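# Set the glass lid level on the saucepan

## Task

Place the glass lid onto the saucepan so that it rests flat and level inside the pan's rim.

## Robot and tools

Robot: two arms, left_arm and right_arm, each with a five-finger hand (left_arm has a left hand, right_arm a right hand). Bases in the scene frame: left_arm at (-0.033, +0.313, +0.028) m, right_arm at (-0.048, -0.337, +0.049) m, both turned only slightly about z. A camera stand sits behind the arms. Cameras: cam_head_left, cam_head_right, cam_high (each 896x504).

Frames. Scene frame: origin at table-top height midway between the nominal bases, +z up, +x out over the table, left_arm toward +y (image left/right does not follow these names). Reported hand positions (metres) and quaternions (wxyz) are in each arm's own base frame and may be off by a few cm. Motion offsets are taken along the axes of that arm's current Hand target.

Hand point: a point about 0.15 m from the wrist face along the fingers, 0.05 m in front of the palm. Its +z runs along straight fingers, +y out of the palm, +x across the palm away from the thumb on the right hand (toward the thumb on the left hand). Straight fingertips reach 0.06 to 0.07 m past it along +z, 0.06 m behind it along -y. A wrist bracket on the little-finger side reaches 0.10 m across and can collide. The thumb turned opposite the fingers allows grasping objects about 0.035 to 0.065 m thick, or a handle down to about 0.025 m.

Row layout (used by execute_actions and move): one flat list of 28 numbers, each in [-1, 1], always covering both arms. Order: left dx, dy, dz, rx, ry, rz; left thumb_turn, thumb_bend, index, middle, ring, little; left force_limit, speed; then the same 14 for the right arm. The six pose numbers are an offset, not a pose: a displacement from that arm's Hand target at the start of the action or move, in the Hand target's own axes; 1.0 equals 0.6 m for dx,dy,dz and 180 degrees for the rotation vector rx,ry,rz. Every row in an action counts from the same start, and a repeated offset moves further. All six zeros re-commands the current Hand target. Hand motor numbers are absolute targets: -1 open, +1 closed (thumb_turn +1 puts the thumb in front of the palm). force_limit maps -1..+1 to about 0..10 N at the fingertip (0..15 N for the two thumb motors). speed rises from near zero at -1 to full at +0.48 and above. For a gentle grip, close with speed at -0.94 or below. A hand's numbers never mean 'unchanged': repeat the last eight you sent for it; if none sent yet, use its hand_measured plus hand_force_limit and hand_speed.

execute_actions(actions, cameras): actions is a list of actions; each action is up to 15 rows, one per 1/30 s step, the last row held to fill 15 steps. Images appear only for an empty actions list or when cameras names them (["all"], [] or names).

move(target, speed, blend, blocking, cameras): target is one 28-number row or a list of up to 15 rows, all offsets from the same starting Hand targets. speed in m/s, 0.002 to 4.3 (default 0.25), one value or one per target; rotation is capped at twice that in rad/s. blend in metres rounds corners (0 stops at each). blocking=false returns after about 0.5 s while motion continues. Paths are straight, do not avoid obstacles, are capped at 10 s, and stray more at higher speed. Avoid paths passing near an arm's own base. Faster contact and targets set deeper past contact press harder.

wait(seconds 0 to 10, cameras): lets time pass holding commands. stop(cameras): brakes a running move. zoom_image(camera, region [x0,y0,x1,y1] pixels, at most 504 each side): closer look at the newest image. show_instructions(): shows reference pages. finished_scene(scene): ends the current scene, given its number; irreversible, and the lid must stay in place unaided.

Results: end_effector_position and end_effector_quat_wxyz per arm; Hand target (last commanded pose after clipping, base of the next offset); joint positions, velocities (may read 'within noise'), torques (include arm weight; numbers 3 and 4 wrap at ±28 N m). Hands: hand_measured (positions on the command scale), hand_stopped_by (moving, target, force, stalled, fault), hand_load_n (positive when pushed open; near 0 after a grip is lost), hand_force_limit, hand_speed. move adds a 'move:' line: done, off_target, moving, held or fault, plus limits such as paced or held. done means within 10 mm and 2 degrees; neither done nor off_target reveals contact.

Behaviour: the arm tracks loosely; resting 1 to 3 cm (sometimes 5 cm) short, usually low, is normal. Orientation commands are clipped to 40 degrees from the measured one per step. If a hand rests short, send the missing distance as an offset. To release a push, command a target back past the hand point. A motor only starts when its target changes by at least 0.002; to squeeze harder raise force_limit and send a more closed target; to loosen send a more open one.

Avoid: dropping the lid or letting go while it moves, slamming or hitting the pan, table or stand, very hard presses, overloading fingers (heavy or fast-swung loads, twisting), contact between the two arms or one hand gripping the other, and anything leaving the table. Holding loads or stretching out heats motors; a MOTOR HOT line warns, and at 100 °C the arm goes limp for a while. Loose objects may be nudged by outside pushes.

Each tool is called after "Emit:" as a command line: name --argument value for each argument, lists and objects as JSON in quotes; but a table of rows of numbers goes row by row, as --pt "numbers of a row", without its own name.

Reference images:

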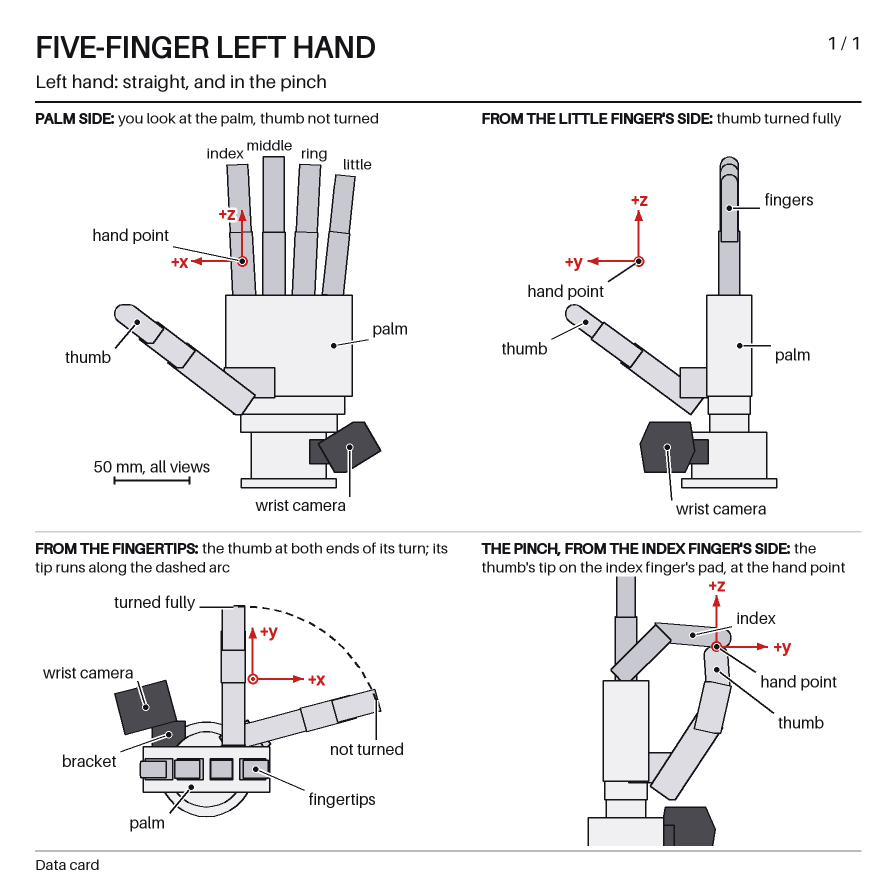

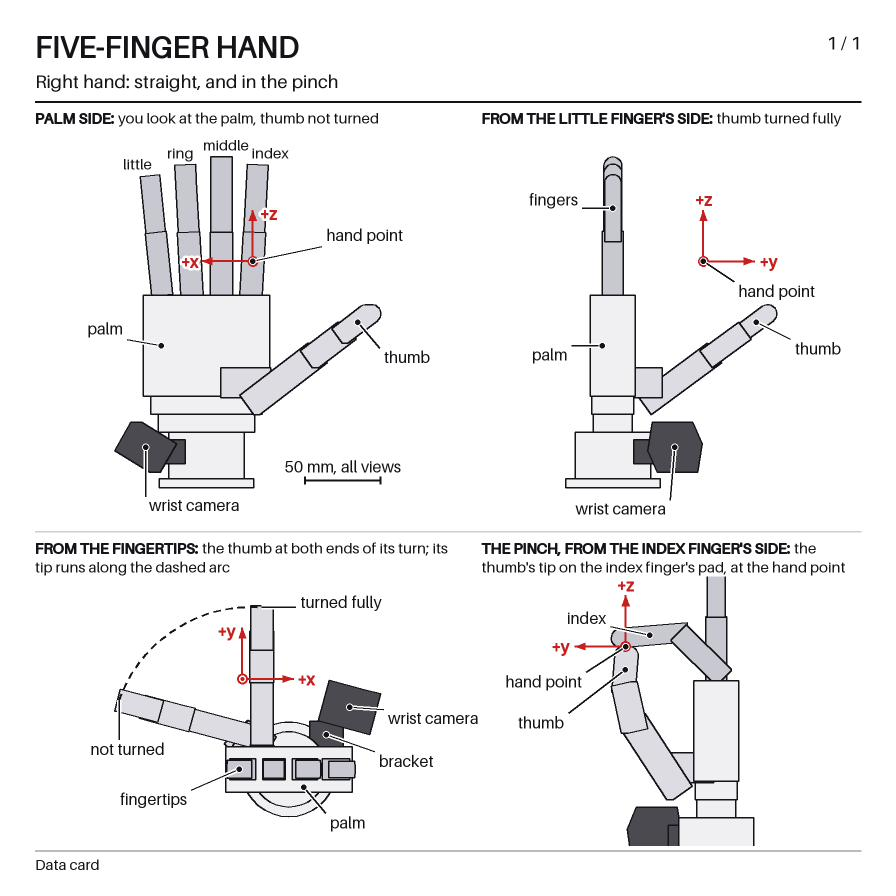

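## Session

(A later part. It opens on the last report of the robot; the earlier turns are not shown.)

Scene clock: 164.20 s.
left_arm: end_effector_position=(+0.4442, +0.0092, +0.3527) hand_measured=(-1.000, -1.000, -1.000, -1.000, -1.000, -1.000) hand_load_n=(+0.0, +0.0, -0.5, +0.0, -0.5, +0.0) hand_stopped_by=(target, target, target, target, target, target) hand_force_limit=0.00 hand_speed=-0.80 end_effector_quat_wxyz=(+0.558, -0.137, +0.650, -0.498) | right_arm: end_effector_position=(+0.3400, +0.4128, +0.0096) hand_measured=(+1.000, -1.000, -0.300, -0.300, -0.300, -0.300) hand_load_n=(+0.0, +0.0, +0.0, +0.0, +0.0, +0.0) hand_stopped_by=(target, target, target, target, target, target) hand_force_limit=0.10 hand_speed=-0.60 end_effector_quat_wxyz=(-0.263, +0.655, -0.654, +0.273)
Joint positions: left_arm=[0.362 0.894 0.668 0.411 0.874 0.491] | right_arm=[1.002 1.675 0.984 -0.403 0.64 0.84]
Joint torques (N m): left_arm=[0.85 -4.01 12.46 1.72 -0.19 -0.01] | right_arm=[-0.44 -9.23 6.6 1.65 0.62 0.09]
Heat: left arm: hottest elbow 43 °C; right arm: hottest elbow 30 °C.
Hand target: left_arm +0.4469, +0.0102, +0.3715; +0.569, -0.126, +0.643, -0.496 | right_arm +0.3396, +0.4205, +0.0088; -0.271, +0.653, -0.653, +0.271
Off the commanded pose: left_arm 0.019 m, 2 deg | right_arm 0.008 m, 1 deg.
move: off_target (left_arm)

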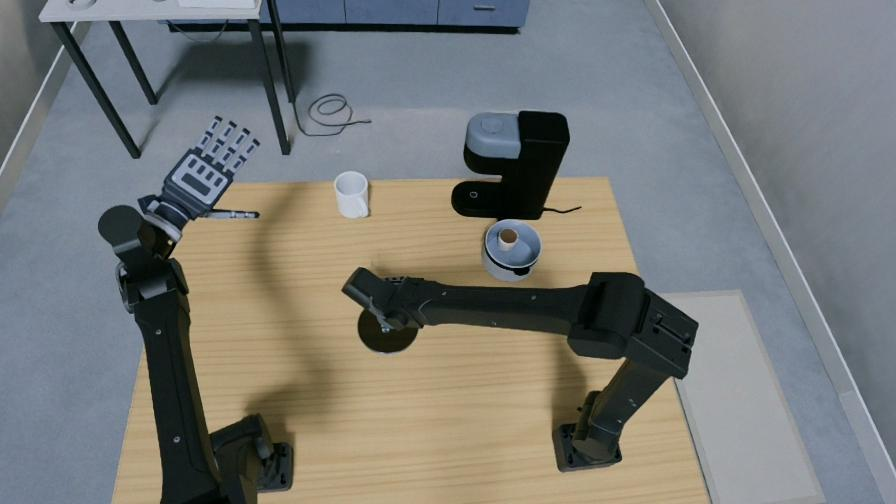

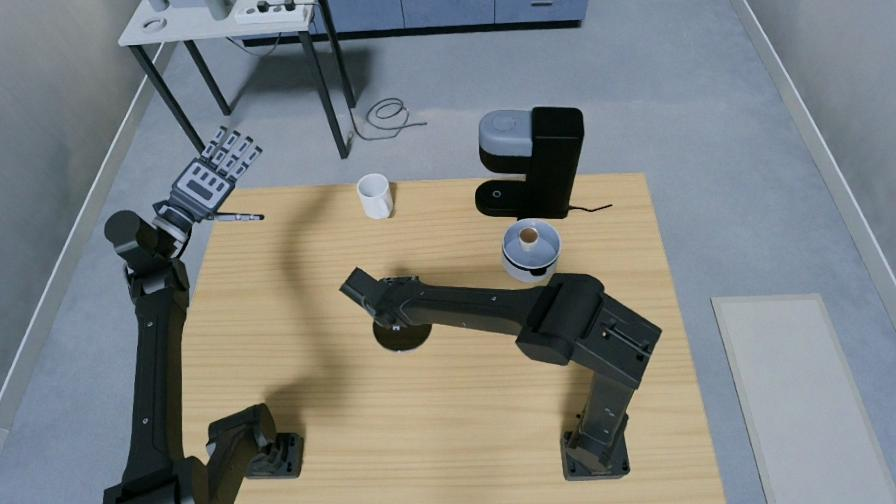

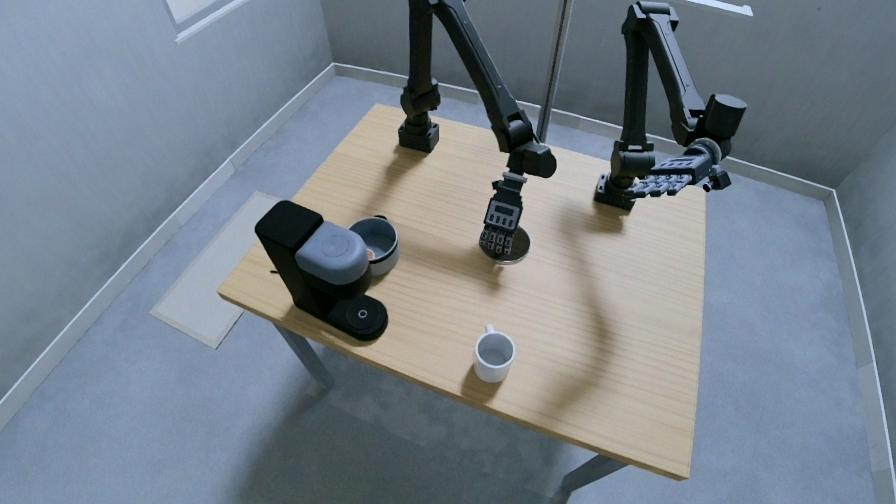

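Emit:
move --target '[0,0,0,0,0,0,-1,-1,-1,-1,-1,-1,0,-0.8,0.0033,0.0183,0.0183,0,0,0,1,-0.9,-0.15,-0.15,-0.2,-0.2,0.1,-0.6]' --speed 0.08 --cameras '["cam_head_left","cam_head_right","cam_high"]'

Emit:
zoom_image --camera "cam_head_left" --region '[330, 265, 450, 375]'

Emit:
zoom_image --camera "cam_head_right" --region '[340, 265, 460, 375]'

Emit:
zoom_image --camera "cam_high" --region '[450, 190, 550, 280]'

Scene clock: 177.07 s.
left_arm: end_effector_position=(+0.4442, +0.0092, +0.3527) hand_measured=(-1.000, -1.000, -1.000, -1.000, -1.000, -1.000) hand_load_n=(+0.0, +0.0, +0.0, +0.0, +0.0, +0.0) hand_stopped_by=(target, target, target, target, target, target) hand_force_limit=0.00 hand_speed=-0.80 end_effector_quat_wxyz=(+0.558, -0.137, +0.650, -0.498) | right_arm: end_effector_position=(+0.3417, +0.4153, -0.0012) hand_measured=(+1.000, -0.900, -0.150, -0.150, -0.200, -0.200) hand_load_n=(+0.0, +0.0, +0.0, +0.0, +0.0, +0.5) hand_stopped_by=(target, target, target, target, target, target) hand_force_limit=0.10 hand_speed=-0.60 end_effector_quat_wxyz=(-0.269, +0.653, -0.654, +0.272)
Joint positions: left_arm=[0.362 0.894 0.668 0.411 0.874 0.491] | right_arm=[1.002 1.698 0.973 -0.358 0.641 0.84]
Joint torques (N m): left_arm=[0.38 -3.43 12.6 1.78 -0.21 0.04] | right_arm=[-0.79 -9.47 5.79 1.68 0.58 0.07]
Heat: left arm: hottest elbow 43 °C; right arm: hottest elbow 30 °C.
Hand target: left_arm +0.4469, +0.0102, +0.3715; +0.569, -0.126, +0.643, -0.496 | right_arm +0.3398, +0.4186, -0.0064; -0.271, +0.653, -0.653, +0.271
Off the commanded pose: left_arm 0.019 m, 2 deg | right_arm 0.007 m, 0 deg.
move: off_target (left_arm)

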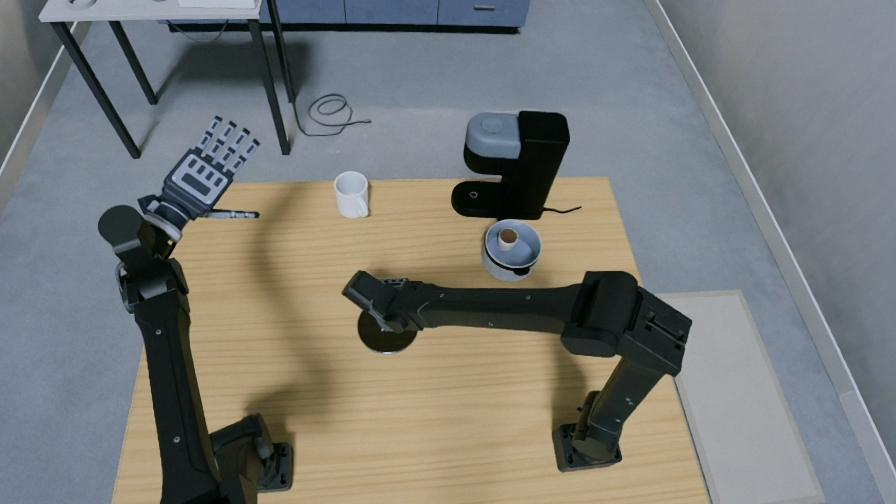

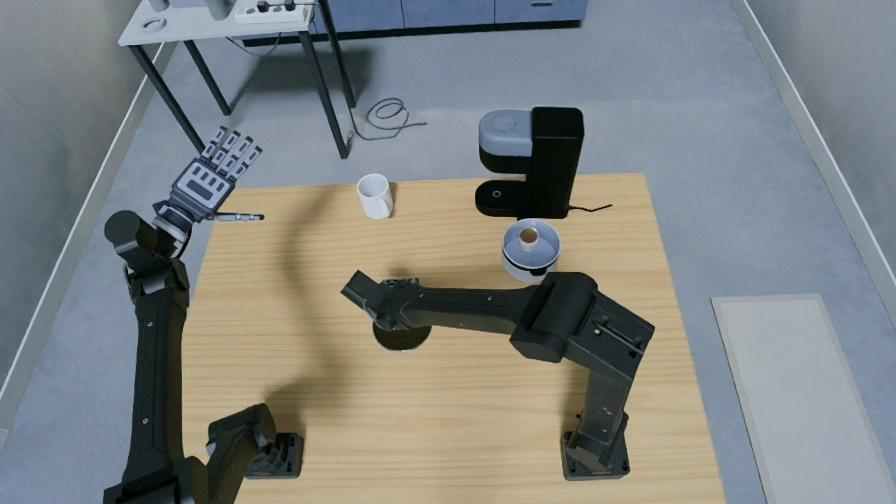

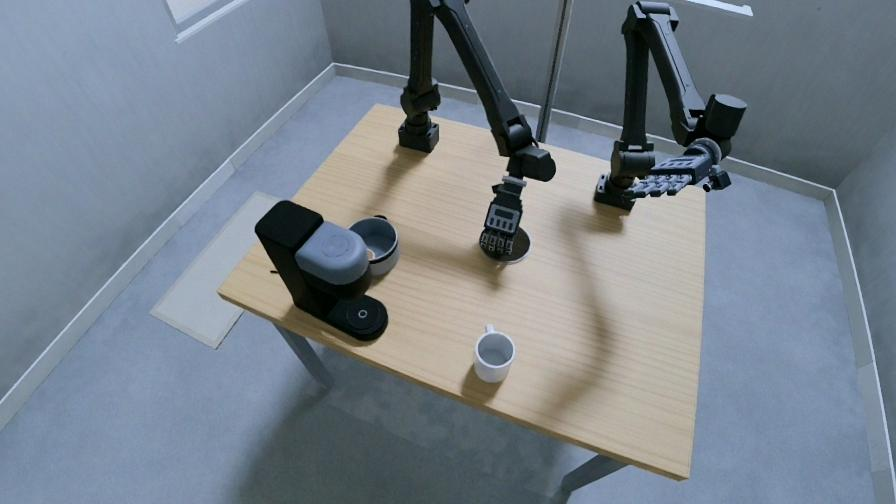

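Scaled by 4.200.

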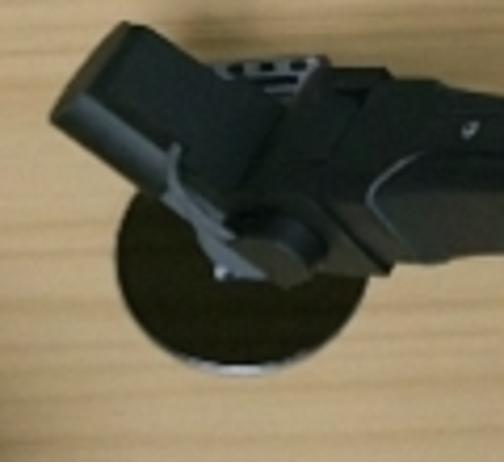

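Scaled by 4.200.

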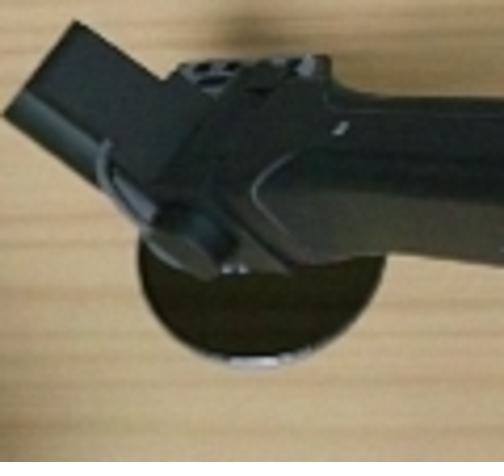

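Scaled by 5.040.

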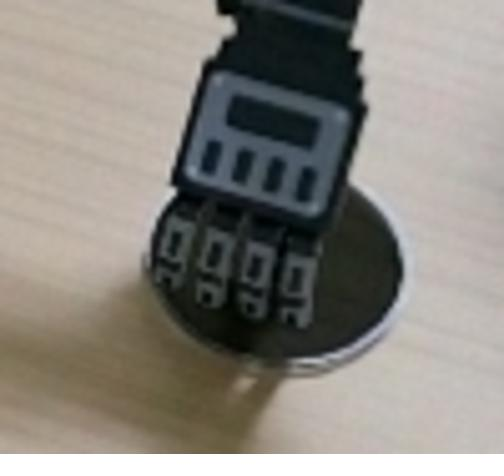

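Emit:
move --pt "0 0 0 0 0 0 -1 -1 -1 -1 -1 -1 0 -0.8 0.01 -0.0236 -0.0236 0 0 0 1 -0.9 -0.15 -0.15 -0.2 -0.2 0.1 -0.6" --pt "0 0 0 0 0 0 -1 -1 -1 -1 -1 -1 0 -0.8 0.0083 -0.0035 -0.0035 0 0 0 1 -0.9 -0.15 -0.15 -0.2 -0.2 0.1 -0.6" --speed 0.1 --cameras '["cam_head_left","cam_head_right","cam_high"]'

Emit:
zoom_image --camera "cam_head_left" --region '[350, 295, 430, 365]'

Emit:
zoom_image --camera "cam_head_right" --region '[360, 295, 440, 365]'

Emit:
zoom_image --camera "cam_high" --region '[450, 190, 550, 280]'

Scene clock: 206.37 s.
left_arm: end_effector_position=(+0.4442, +0.0092, +0.3527) hand_measured=(-1.000, -1.000, -1.000, -1.000, -1.000, -1.000) hand_load_n=(-0.5, +0.0, +0.0, +0.0, +0.0, +0.0) hand_stopped_by=(target, target, target, target, target, target) hand_force_limit=0.00 hand_speed=-0.80 end_effector_quat_wxyz=(+0.558, -0.137, +0.650, -0.498) | right_arm: end_effector_position=(+0.3395, +0.4121, -0.0010) hand_measured=(+1.000, -0.900, -0.150, -0.150, -0.200, -0.200) hand_load_n=(+0.5, +0.0, +0.0, +0.0, +0.0, +0.0) hand_stopped_by=(target, target, target, target, target, target) hand_force_limit=0.10 hand_speed=-0.60 end_effector_quat_wxyz=(-0.268, +0.653, -0.654, +0.272)
Joint positions: left_arm=[0.362 0.894 0.668 0.411 0.874 0.491] | right_arm=[1.002 1.69 0.963 -0.358 0.64 0.84]
Joint torques (N m): left_arm=[0.26 -3.72 12.56 1.66 -0.24 -0.03] | right_arm=[-1.32 -9.52 5.78 1.54 0.48 0.01]
Heat: left arm: hottest elbow 44 °C; right arm: hottest elbow 29 °C.
Hand target: left_arm +0.4469, +0.0102, +0.3715; +0.569, -0.126, +0.643, -0.496 | right_arm +0.3397, +0.4135, -0.0035; -0.271, +0.653, -0.653, +0.271
Off the commanded pose: left_arm 0.019 m, 2 deg | right_arm 0.003 m, 0 deg.
move: off_target (left_arm)

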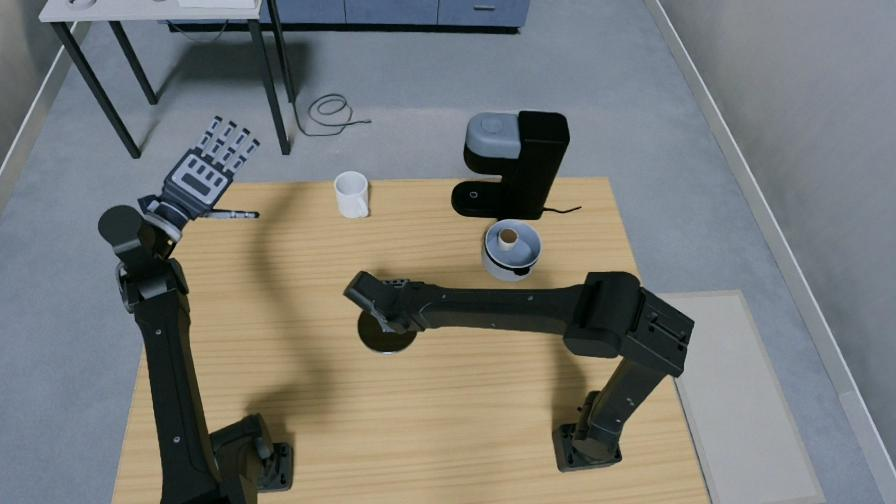

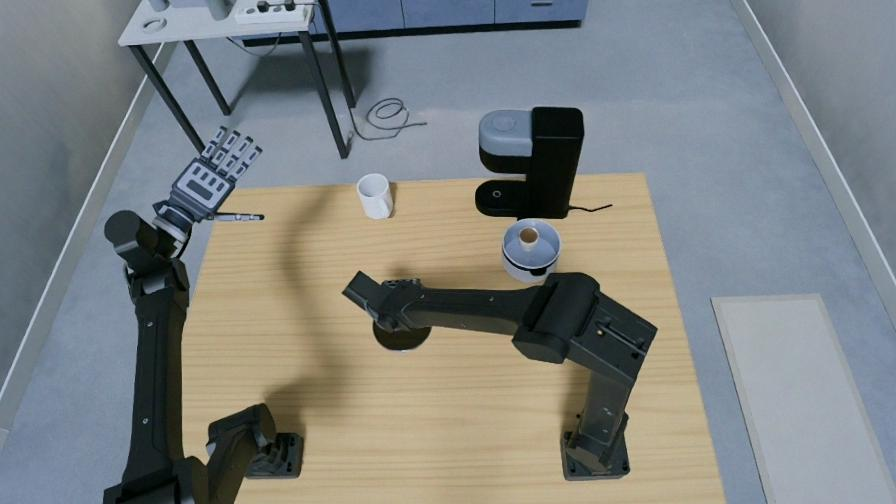

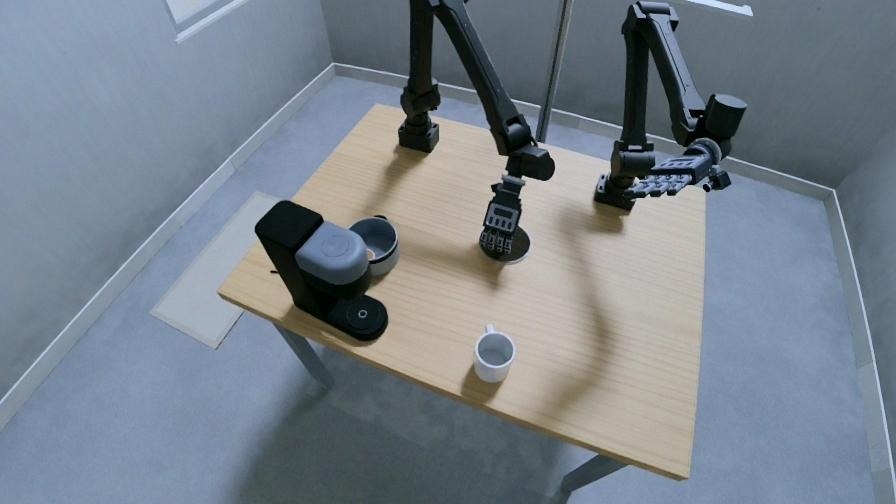

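Scaled by 6.300.

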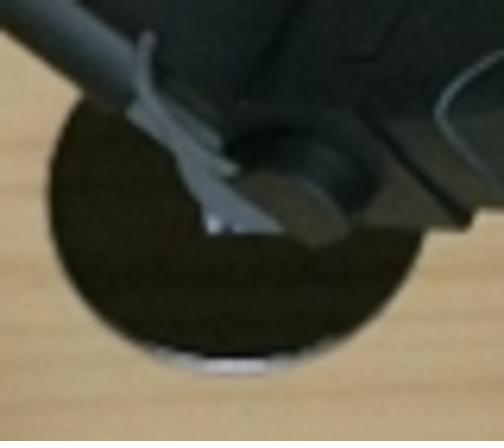

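Scaled by 6.300.

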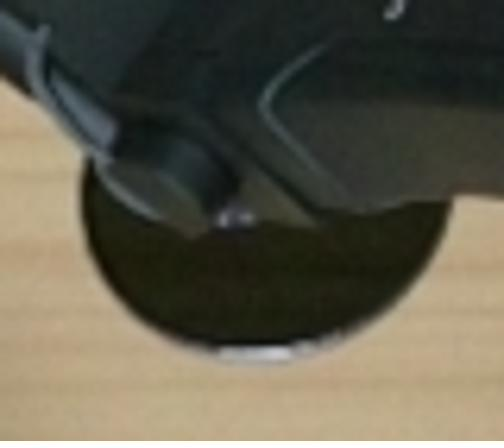

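Scaled by 5.040.

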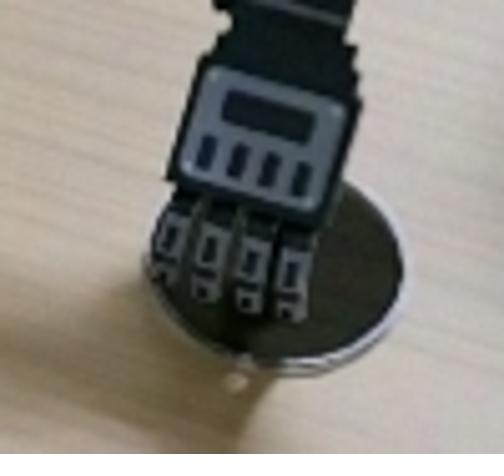

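Emit:
execute_actions --actions '[[[0,0,0,0,0,0,-1,-1,-1,-1,-1,-1,0,-0.8,0,0,0,0,0,0,1,0.0,0.7,0.7,-0.2,-0.2,-0.6,-0.85]],[[0,0,0,0,0,0,-1,-1,-1,-1,-1,-1,0,-0.8,0,0,0,0,0,0,1,0.0,0.7,0.7,-0.2,-0.2,-0.6,-0.85]],[[0,0,0,0,0,0,-1,-1,-1,-1,-1,-1,0,-0.8,0,0,0,0,0,0,1,0.0,0.7,0.7,-0.2,-0.2,-0.6,-0.85]],[[0,0,0,0,0,0,-1,-1,-1,-1,-1,-1,0,-0.8,0,0,0,0,0,0,1,0.0,0.7,0.7,-0.2,-0.2,-0.6,-0.85]]]' --cameras '["cam_head_left","cam_high"]'

Emit:
zoom_image --camera "cam_high" --region '[450, 190, 550, 280]'

Scene clock: 216.17 s.
left_arm: end_effector_position=(+0.4442, +0.0092, +0.3527) hand_measured=(-1.000, -1.000, -1.000, -1.000, -1.000, -1.000) hand_load_n=(-0.5, +0.0, +0.0, +0.0, +0.0, -0.5) hand_stopped_by=(target, target, target, target, target, target) hand_force_limit=0.00 hand_speed=-0.80 end_effector_quat_wxyz=(+0.558, -0.137, +0.650, -0.498) | right_arm: end_effector_position=(+0.3392, +0.4123, -0.0012) hand_measured=(+1.000, -0.754, +0.278, +0.126, -0.200, -0.200) hand_load_n=(-1.5, +5.0, +3.0, +3.0, +0.0, +0.5) hand_stopped_by=(target, force, force, force, target, target) hand_force_limit=-0.60 hand_speed=-0.85 end_effector_quat_wxyz=(-0.268, +0.653, -0.654, +0.271)
Joint positions: left_arm=[0.362 0.894 0.668 0.411 0.874 0.491] | right_arm=[1.002 1.69 0.963 -0.358 0.638 0.84]
Joint torques (N m): left_arm=[0.26 -3.55 12.49 1.68 -0.21 -0.01] | right_arm=[-1.32 -9.58 5.85 1.58 0.54 -0.01]
Heat: left arm: hottest elbow 44 °C; right arm: hottest elbow 29 °C.
Hand target: left_arm +0.4469, +0.0102, +0.3715; +0.569, -0.126, +0.643, -0.496 | right_arm +0.3397, +0.4135, -0.0036; -0.271, +0.653, -0.653, +0.271
Off the commanded pose: left_arm 0.019 m, 2 deg | right_arm 0.003 m, 0 deg.
Images, in order (width x height): cam_head_left 896x504, cam_high 896x504.

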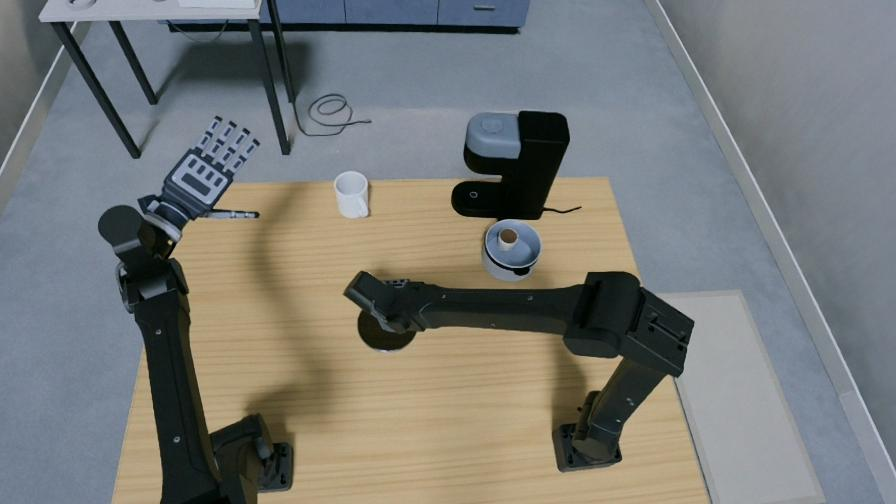

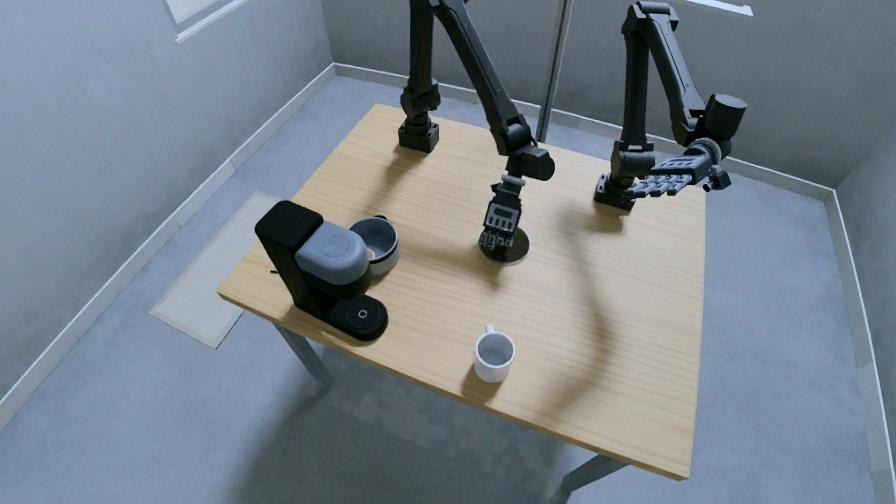

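Scaled by 5.040.

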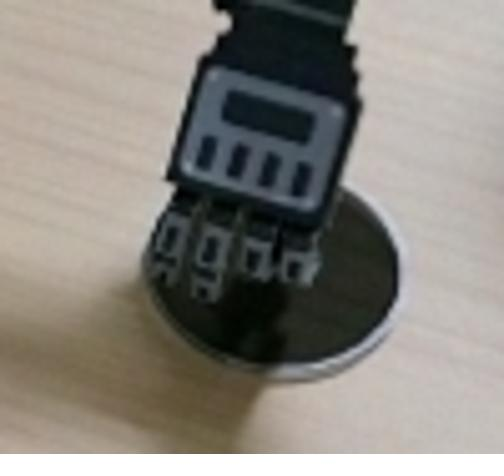

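Emit:
execute_actions --actions '[[[0,0,0,0,0,0,-1,-1,-1,-1,-1,-1,0,-0.8,0,0,0,0,0,0,1,0.1,0.8,0.8,-0.2,-0.2,-0.1,-0.9]],[[0,0,0,0,0,0,-1,-1,-1,-1,-1,-1,0,-0.8,0,0,0,0,0,0,1,0.1,0.8,0.8,-0.2,-0.2,-0.1,-0.9]],[[0,0,0,0,0,0,-1,-1,-1,-1,-1,-1,0,-0.8,0,0,0,0,0,0,1,0.1,0.81,0.85,-0.2,-0.2,0.2,-0.9]],[[0,0,0,0,0,0,-1,-1,-1,-1,-1,-1,0,-0.8,0,0,0,0,0,0,1,0.1,0.81,0.85,-0.2,-0.2,0.2,-0.9]]]'

Scene clock: 222.03 s.
left_arm: end_effector_position=(+0.4442, +0.0092, +0.3527) hand_measured=(-1.000, -1.000, -1.000, -1.000, -1.000, -1.000) hand_load_n=(+0.0, +0.0, +0.0, +0.0, +0.0, +0.0) hand_stopped_by=(target, target, target, target, target, target) hand_force_limit=0.00 hand_speed=-0.80 end_effector_quat_wxyz=(+0.558, -0.137, +0.650, -0.498) | right_arm: end_effector_position=(+0.3392, +0.4123, -0.0012) hand_measured=(+1.000, -0.756, +0.310, +0.140, -0.200, -0.200) hand_load_n=(-3.5, +10.0, +6.0, +5.0, +0.0, +0.0) hand_stopped_by=(target, force, force, force, target, target) hand_force_limit=0.20 hand_speed=-0.90 end_effector_quat_wxyz=(-0.268, +0.653, -0.654, +0.271)
Joint positions: left_arm=[0.362 0.894 0.668 0.411 0.874 0.491] | right_arm=[1.002 1.69 0.963 -0.358 0.638 0.84]
Joint torques (N m): left_arm=[0.32 -3.84 12.66 1.76 -0.19 0.03] | right_arm=[-1.49 -9.76 5.75 1.52 0.54 0.03]
Heat: left arm: hottest elbow 44 °C; right arm: hottest elbow 30 °C.
Hand target: left_arm +0.4469, +0.0102, +0.3715; +0.569, -0.126, +0.643, -0.496 | right_arm +0.3397, +0.4135, -0.0036; -0.271, +0.653, -0.653, +0.271
Off the commanded pose: left_arm 0.019 m, 2 deg | right_arm 0.003 m, 0 deg.

Emit:
move --pt "0 0 0 0 0 0 -1 -1 -1 -1 -1 -1 0 -0.8 0 -0.1414 -0.1414 0 0 0 1 0.1 0.81 0.85 -0.2 -0.2 0.2 -0.9" --pt "0 0 0 0 0 0 -1 -1 -1 -1 -1 -1 0 -0.8 0.4625 -0.4347 -0.0687 0.022 0 0 1 0.1 0.81 0.85 -0.2 -0.2 0.2 -0.9" --speed '[0.12,0.2]' --blend '[0.03,0]' --cameras '["cam_head_left","cam_head_right","cam_high"]'

Emit:
zoom_image --camera "cam_head_left" --region '[450, 180, 590, 300]'

Emit:
zoom_image --camera "cam_high" --region '[280, 150, 420, 300]'

Scene clock: 239.33 s.
left_arm: end_effector_position=(+0.4442, +0.0092, +0.3527) hand_measured=(-1.000, -1.000, -1.000, -1.000, -1.000, -1.000) hand_load_n=(+0.0, +0.0, +0.0, +0.0, +0.0, +0.0) hand_stopped_by=(target, target, target, target, target, target) hand_force_limit=0.00 hand_speed=-0.80 end_effector_quat_wxyz=(+0.558, -0.137, +0.650, -0.498) | right_arm: end_effector_position=(+0.4649, +0.1312, +0.1556) hand_measured=(+1.000, -0.756, +0.310, +0.140, -0.200, -0.200) hand_load_n=(-0.5, +7.5, +2.5, +7.0, +0.0, +0.0) hand_stopped_by=(target, force, force, force, target, target) hand_force_limit=0.20 hand_speed=-0.90 end_effector_quat_wxyz=(-0.244, +0.664, -0.655, +0.263)
Joint positions: left_arm=[0.362 0.894 0.668 0.411 0.874 0.491] | right_arm=[0.273 1.289 0.98 -0.551 0.202 0.184]
Joint torques (N m): left_arm=[0.62 -4.19 12.59 1.87 -0.2 0] | right_arm=[-1.96 -9.47 12.75 2.24 0.11 -0.06]
Heat: left arm: hottest elbow 44 °C; right arm: hottest elbow 30 °C.
Hand target: left_arm +0.4469, +0.0102, +0.3715; +0.569, -0.126, +0.643, -0.496 | right_arm +0.4947, +0.1359, +0.2099; -0.293, +0.643, -0.644, +0.293
Off the commanded pose: left_arm 0.019 m, 2 deg | right_arm 0.062 m, 7 deg.
move: off_target (left_arm, right_arm)

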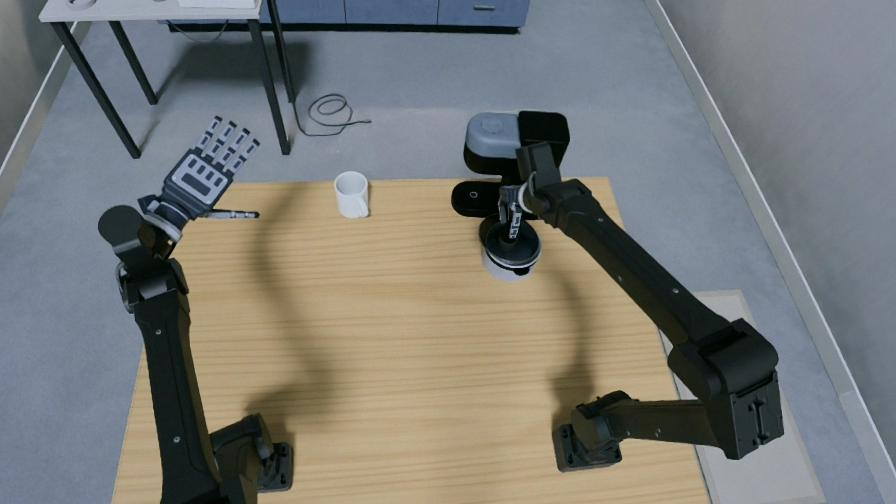

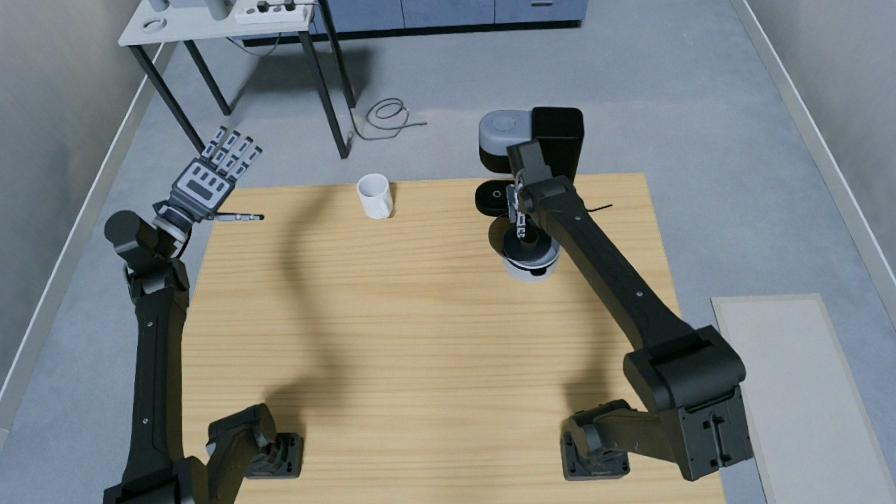

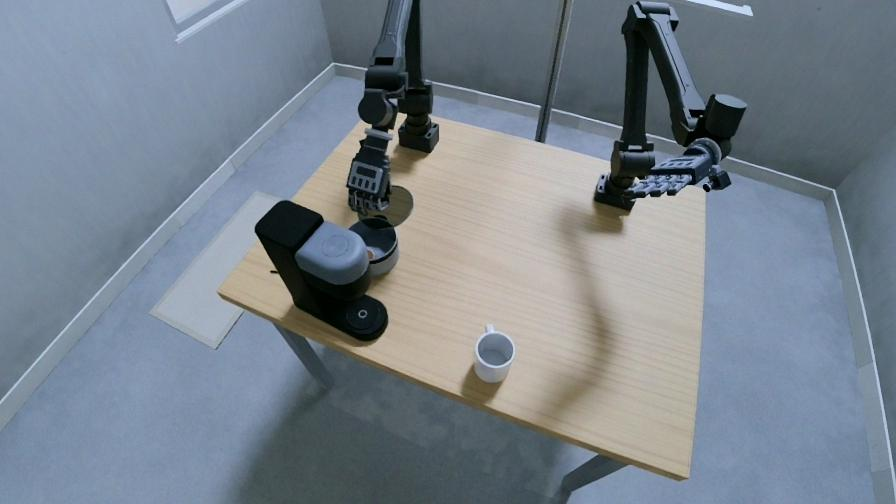

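Scaled by 3.600.

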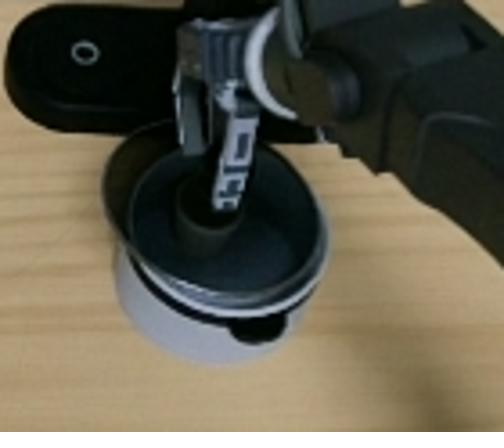

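Scaled by 3.360.

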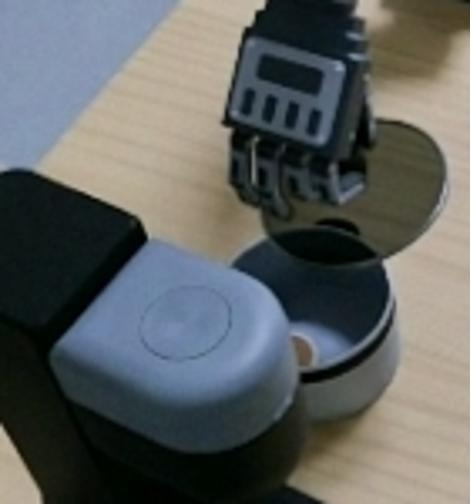

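Emit:
zoom_image --camera "cam_head_left" --region '[470, 200, 550, 285]'

Emit:
zoom_image --camera "cam_head_right" --region '[480, 200, 570, 285]'

Emit:
zoom_image --camera "cam_high" --region '[340, 170, 420, 240]'

Scaled by 5.929.

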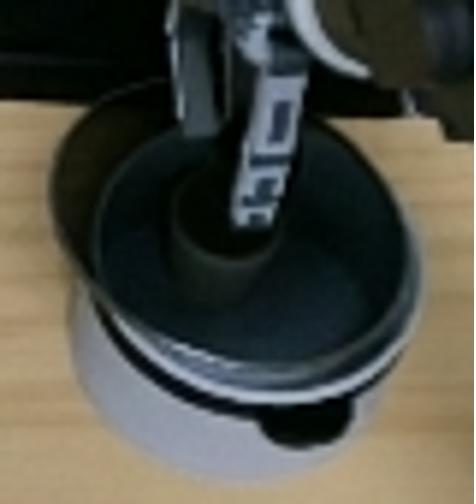

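Scaled by 5.600.

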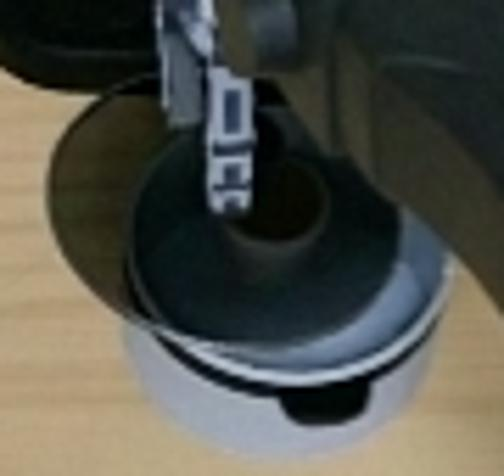

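Scaled by 6.300.

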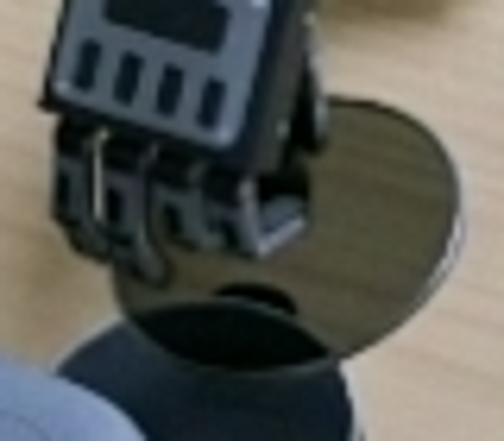

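Emit:
move --pt "0 0 0 0 0 0 -1 -1 -1 -1 -1 -1 0 -0.8 0.0253 -0.0353 0.0152 0 0.0255 -0.0294 1 0.1 0.81 0.85 -0.2 -0.2 0.2 -0.9" --pt "0 0 0 0 0 0 -1 -1 -1 -1 -1 -1 0 -0.8 0.0253 0.1006 0.1333 0 0.0255 -0.0294 1 0.1 0.81 0.85 -0.2 -0.2 0.2 -0.9" --speed 0.12 --cameras '["cam_head_left","cam_head_right","cam_high"]'

Emit:
zoom_image --camera "cam_head_left" --region '[470, 205, 550, 290]'

Emit:
zoom_image --camera "cam_head_right" --region '[490, 205, 570, 290]'

Emit:
zoom_image --camera "cam_high" --region '[330, 170, 430, 290]'

Scene clock: 301.57 s.
left_arm: end_effector_position=(+0.4442, +0.0092, +0.3527) hand_measured=(-1.000, -1.000, -1.000, -1.000, -1.000, -1.000) hand_load_n=(+0.0, +0.0, +0.0, +0.0, -0.5, +0.0) hand_stopped_by=(target, target, target, target, target, target) hand_force_limit=0.00 hand_speed=-0.80 end_effector_quat_wxyz=(+0.558, -0.137, +0.650, -0.498) | right_arm: end_effector_position=(+0.5040, +0.1219, +0.0999) hand_measured=(+1.000, -0.756, +0.310, +0.140, -0.200, -0.200) hand_load_n=(+0.0, +7.0, +2.0, +7.0, +0.0, +0.0) hand_stopped_by=(target, force, force, force, target, target) hand_force_limit=0.20 hand_speed=-0.90 end_effector_quat_wxyz=(-0.239, +0.668, -0.629, +0.318)
Joint positions: left_arm=[0.362 0.894 0.668 0.411 0.874 0.491] | right_arm=[0.273 1.421 0.923 -0.292 0.277 0.097]
Joint torques (N m): left_arm=[0.26 -3.9 12.62 1.78 -0.2 0.03] | right_arm=[-1.79 -8.18 8.03 2.59 0.34 -0.06]
Heat: left arm: hottest elbow 45 °C; right arm: hottest elbow 44 °C.
Hand target: left_arm +0.4469, +0.0102, +0.3715; +0.569, -0.126, +0.643, -0.496 | right_arm +0.5154, +0.1207, +0.1119; -0.253, +0.660, -0.624, +0.332
Off the commanded pose: left_arm 0.019 m, 2 deg | right_arm 0.017 m, 3 deg.
move: off_target (left_arm, right_arm)

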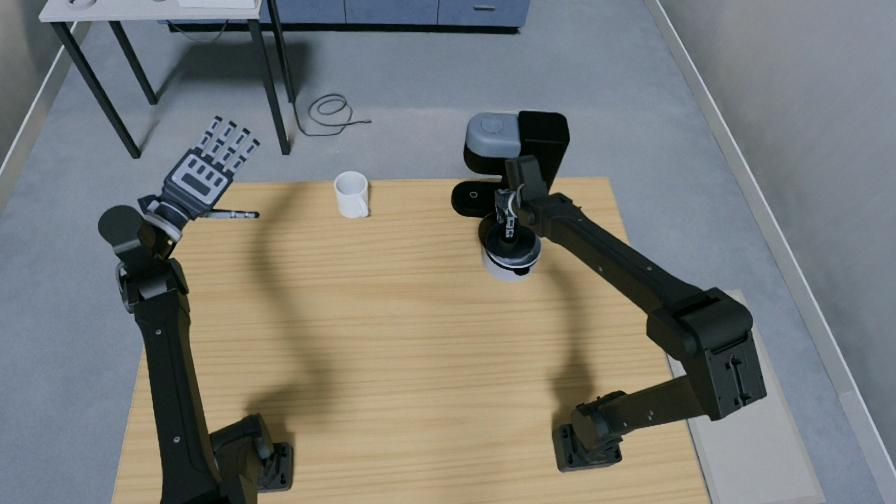

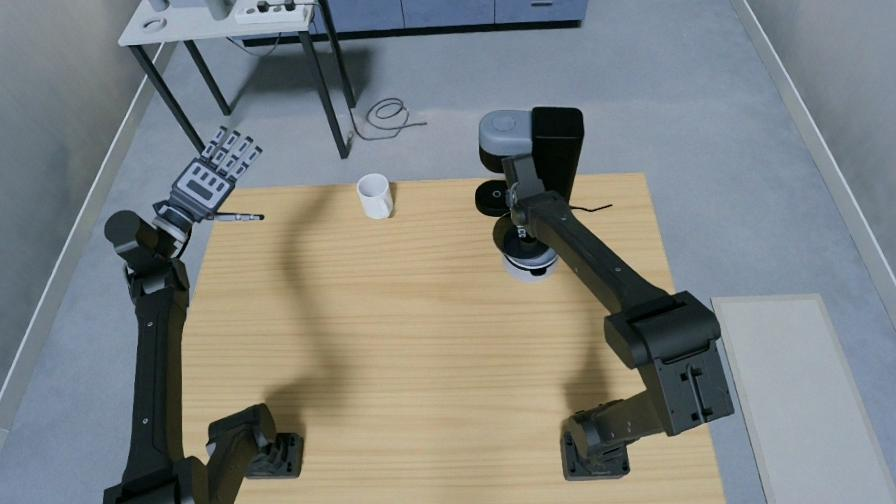

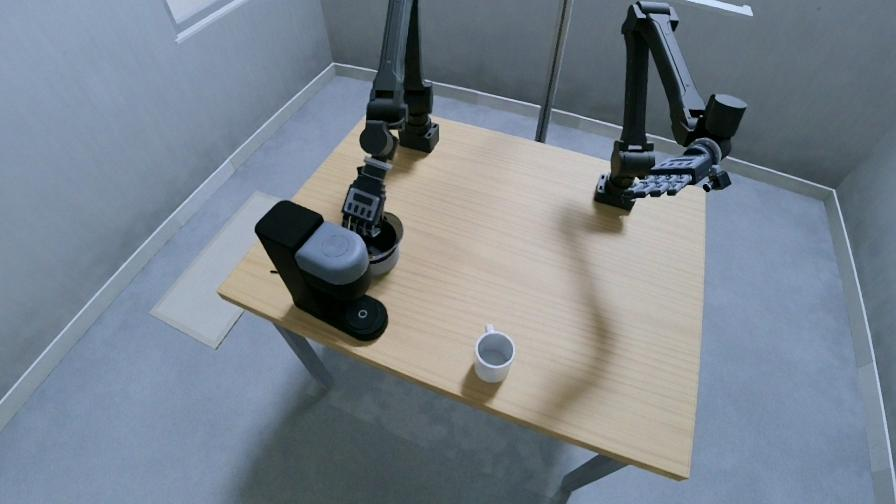

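Scaled by 5.929.

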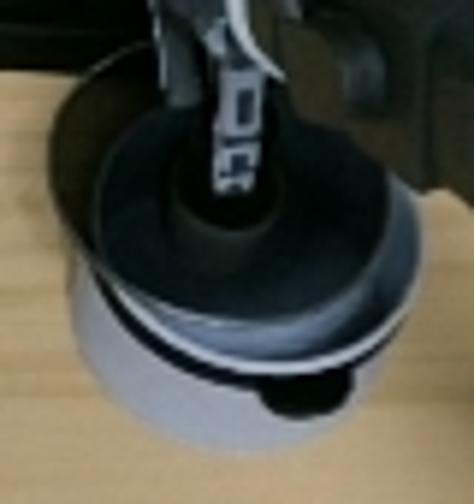

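Scaled by 5.929.

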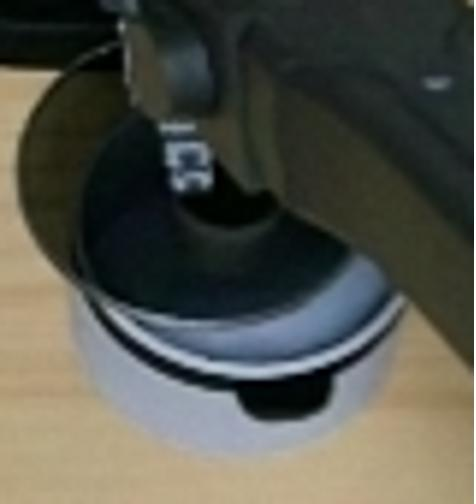

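Scaled by 4.200.

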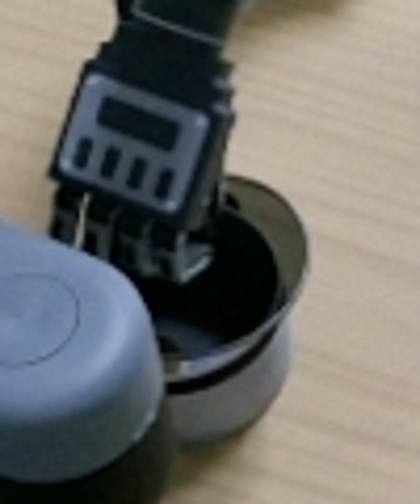

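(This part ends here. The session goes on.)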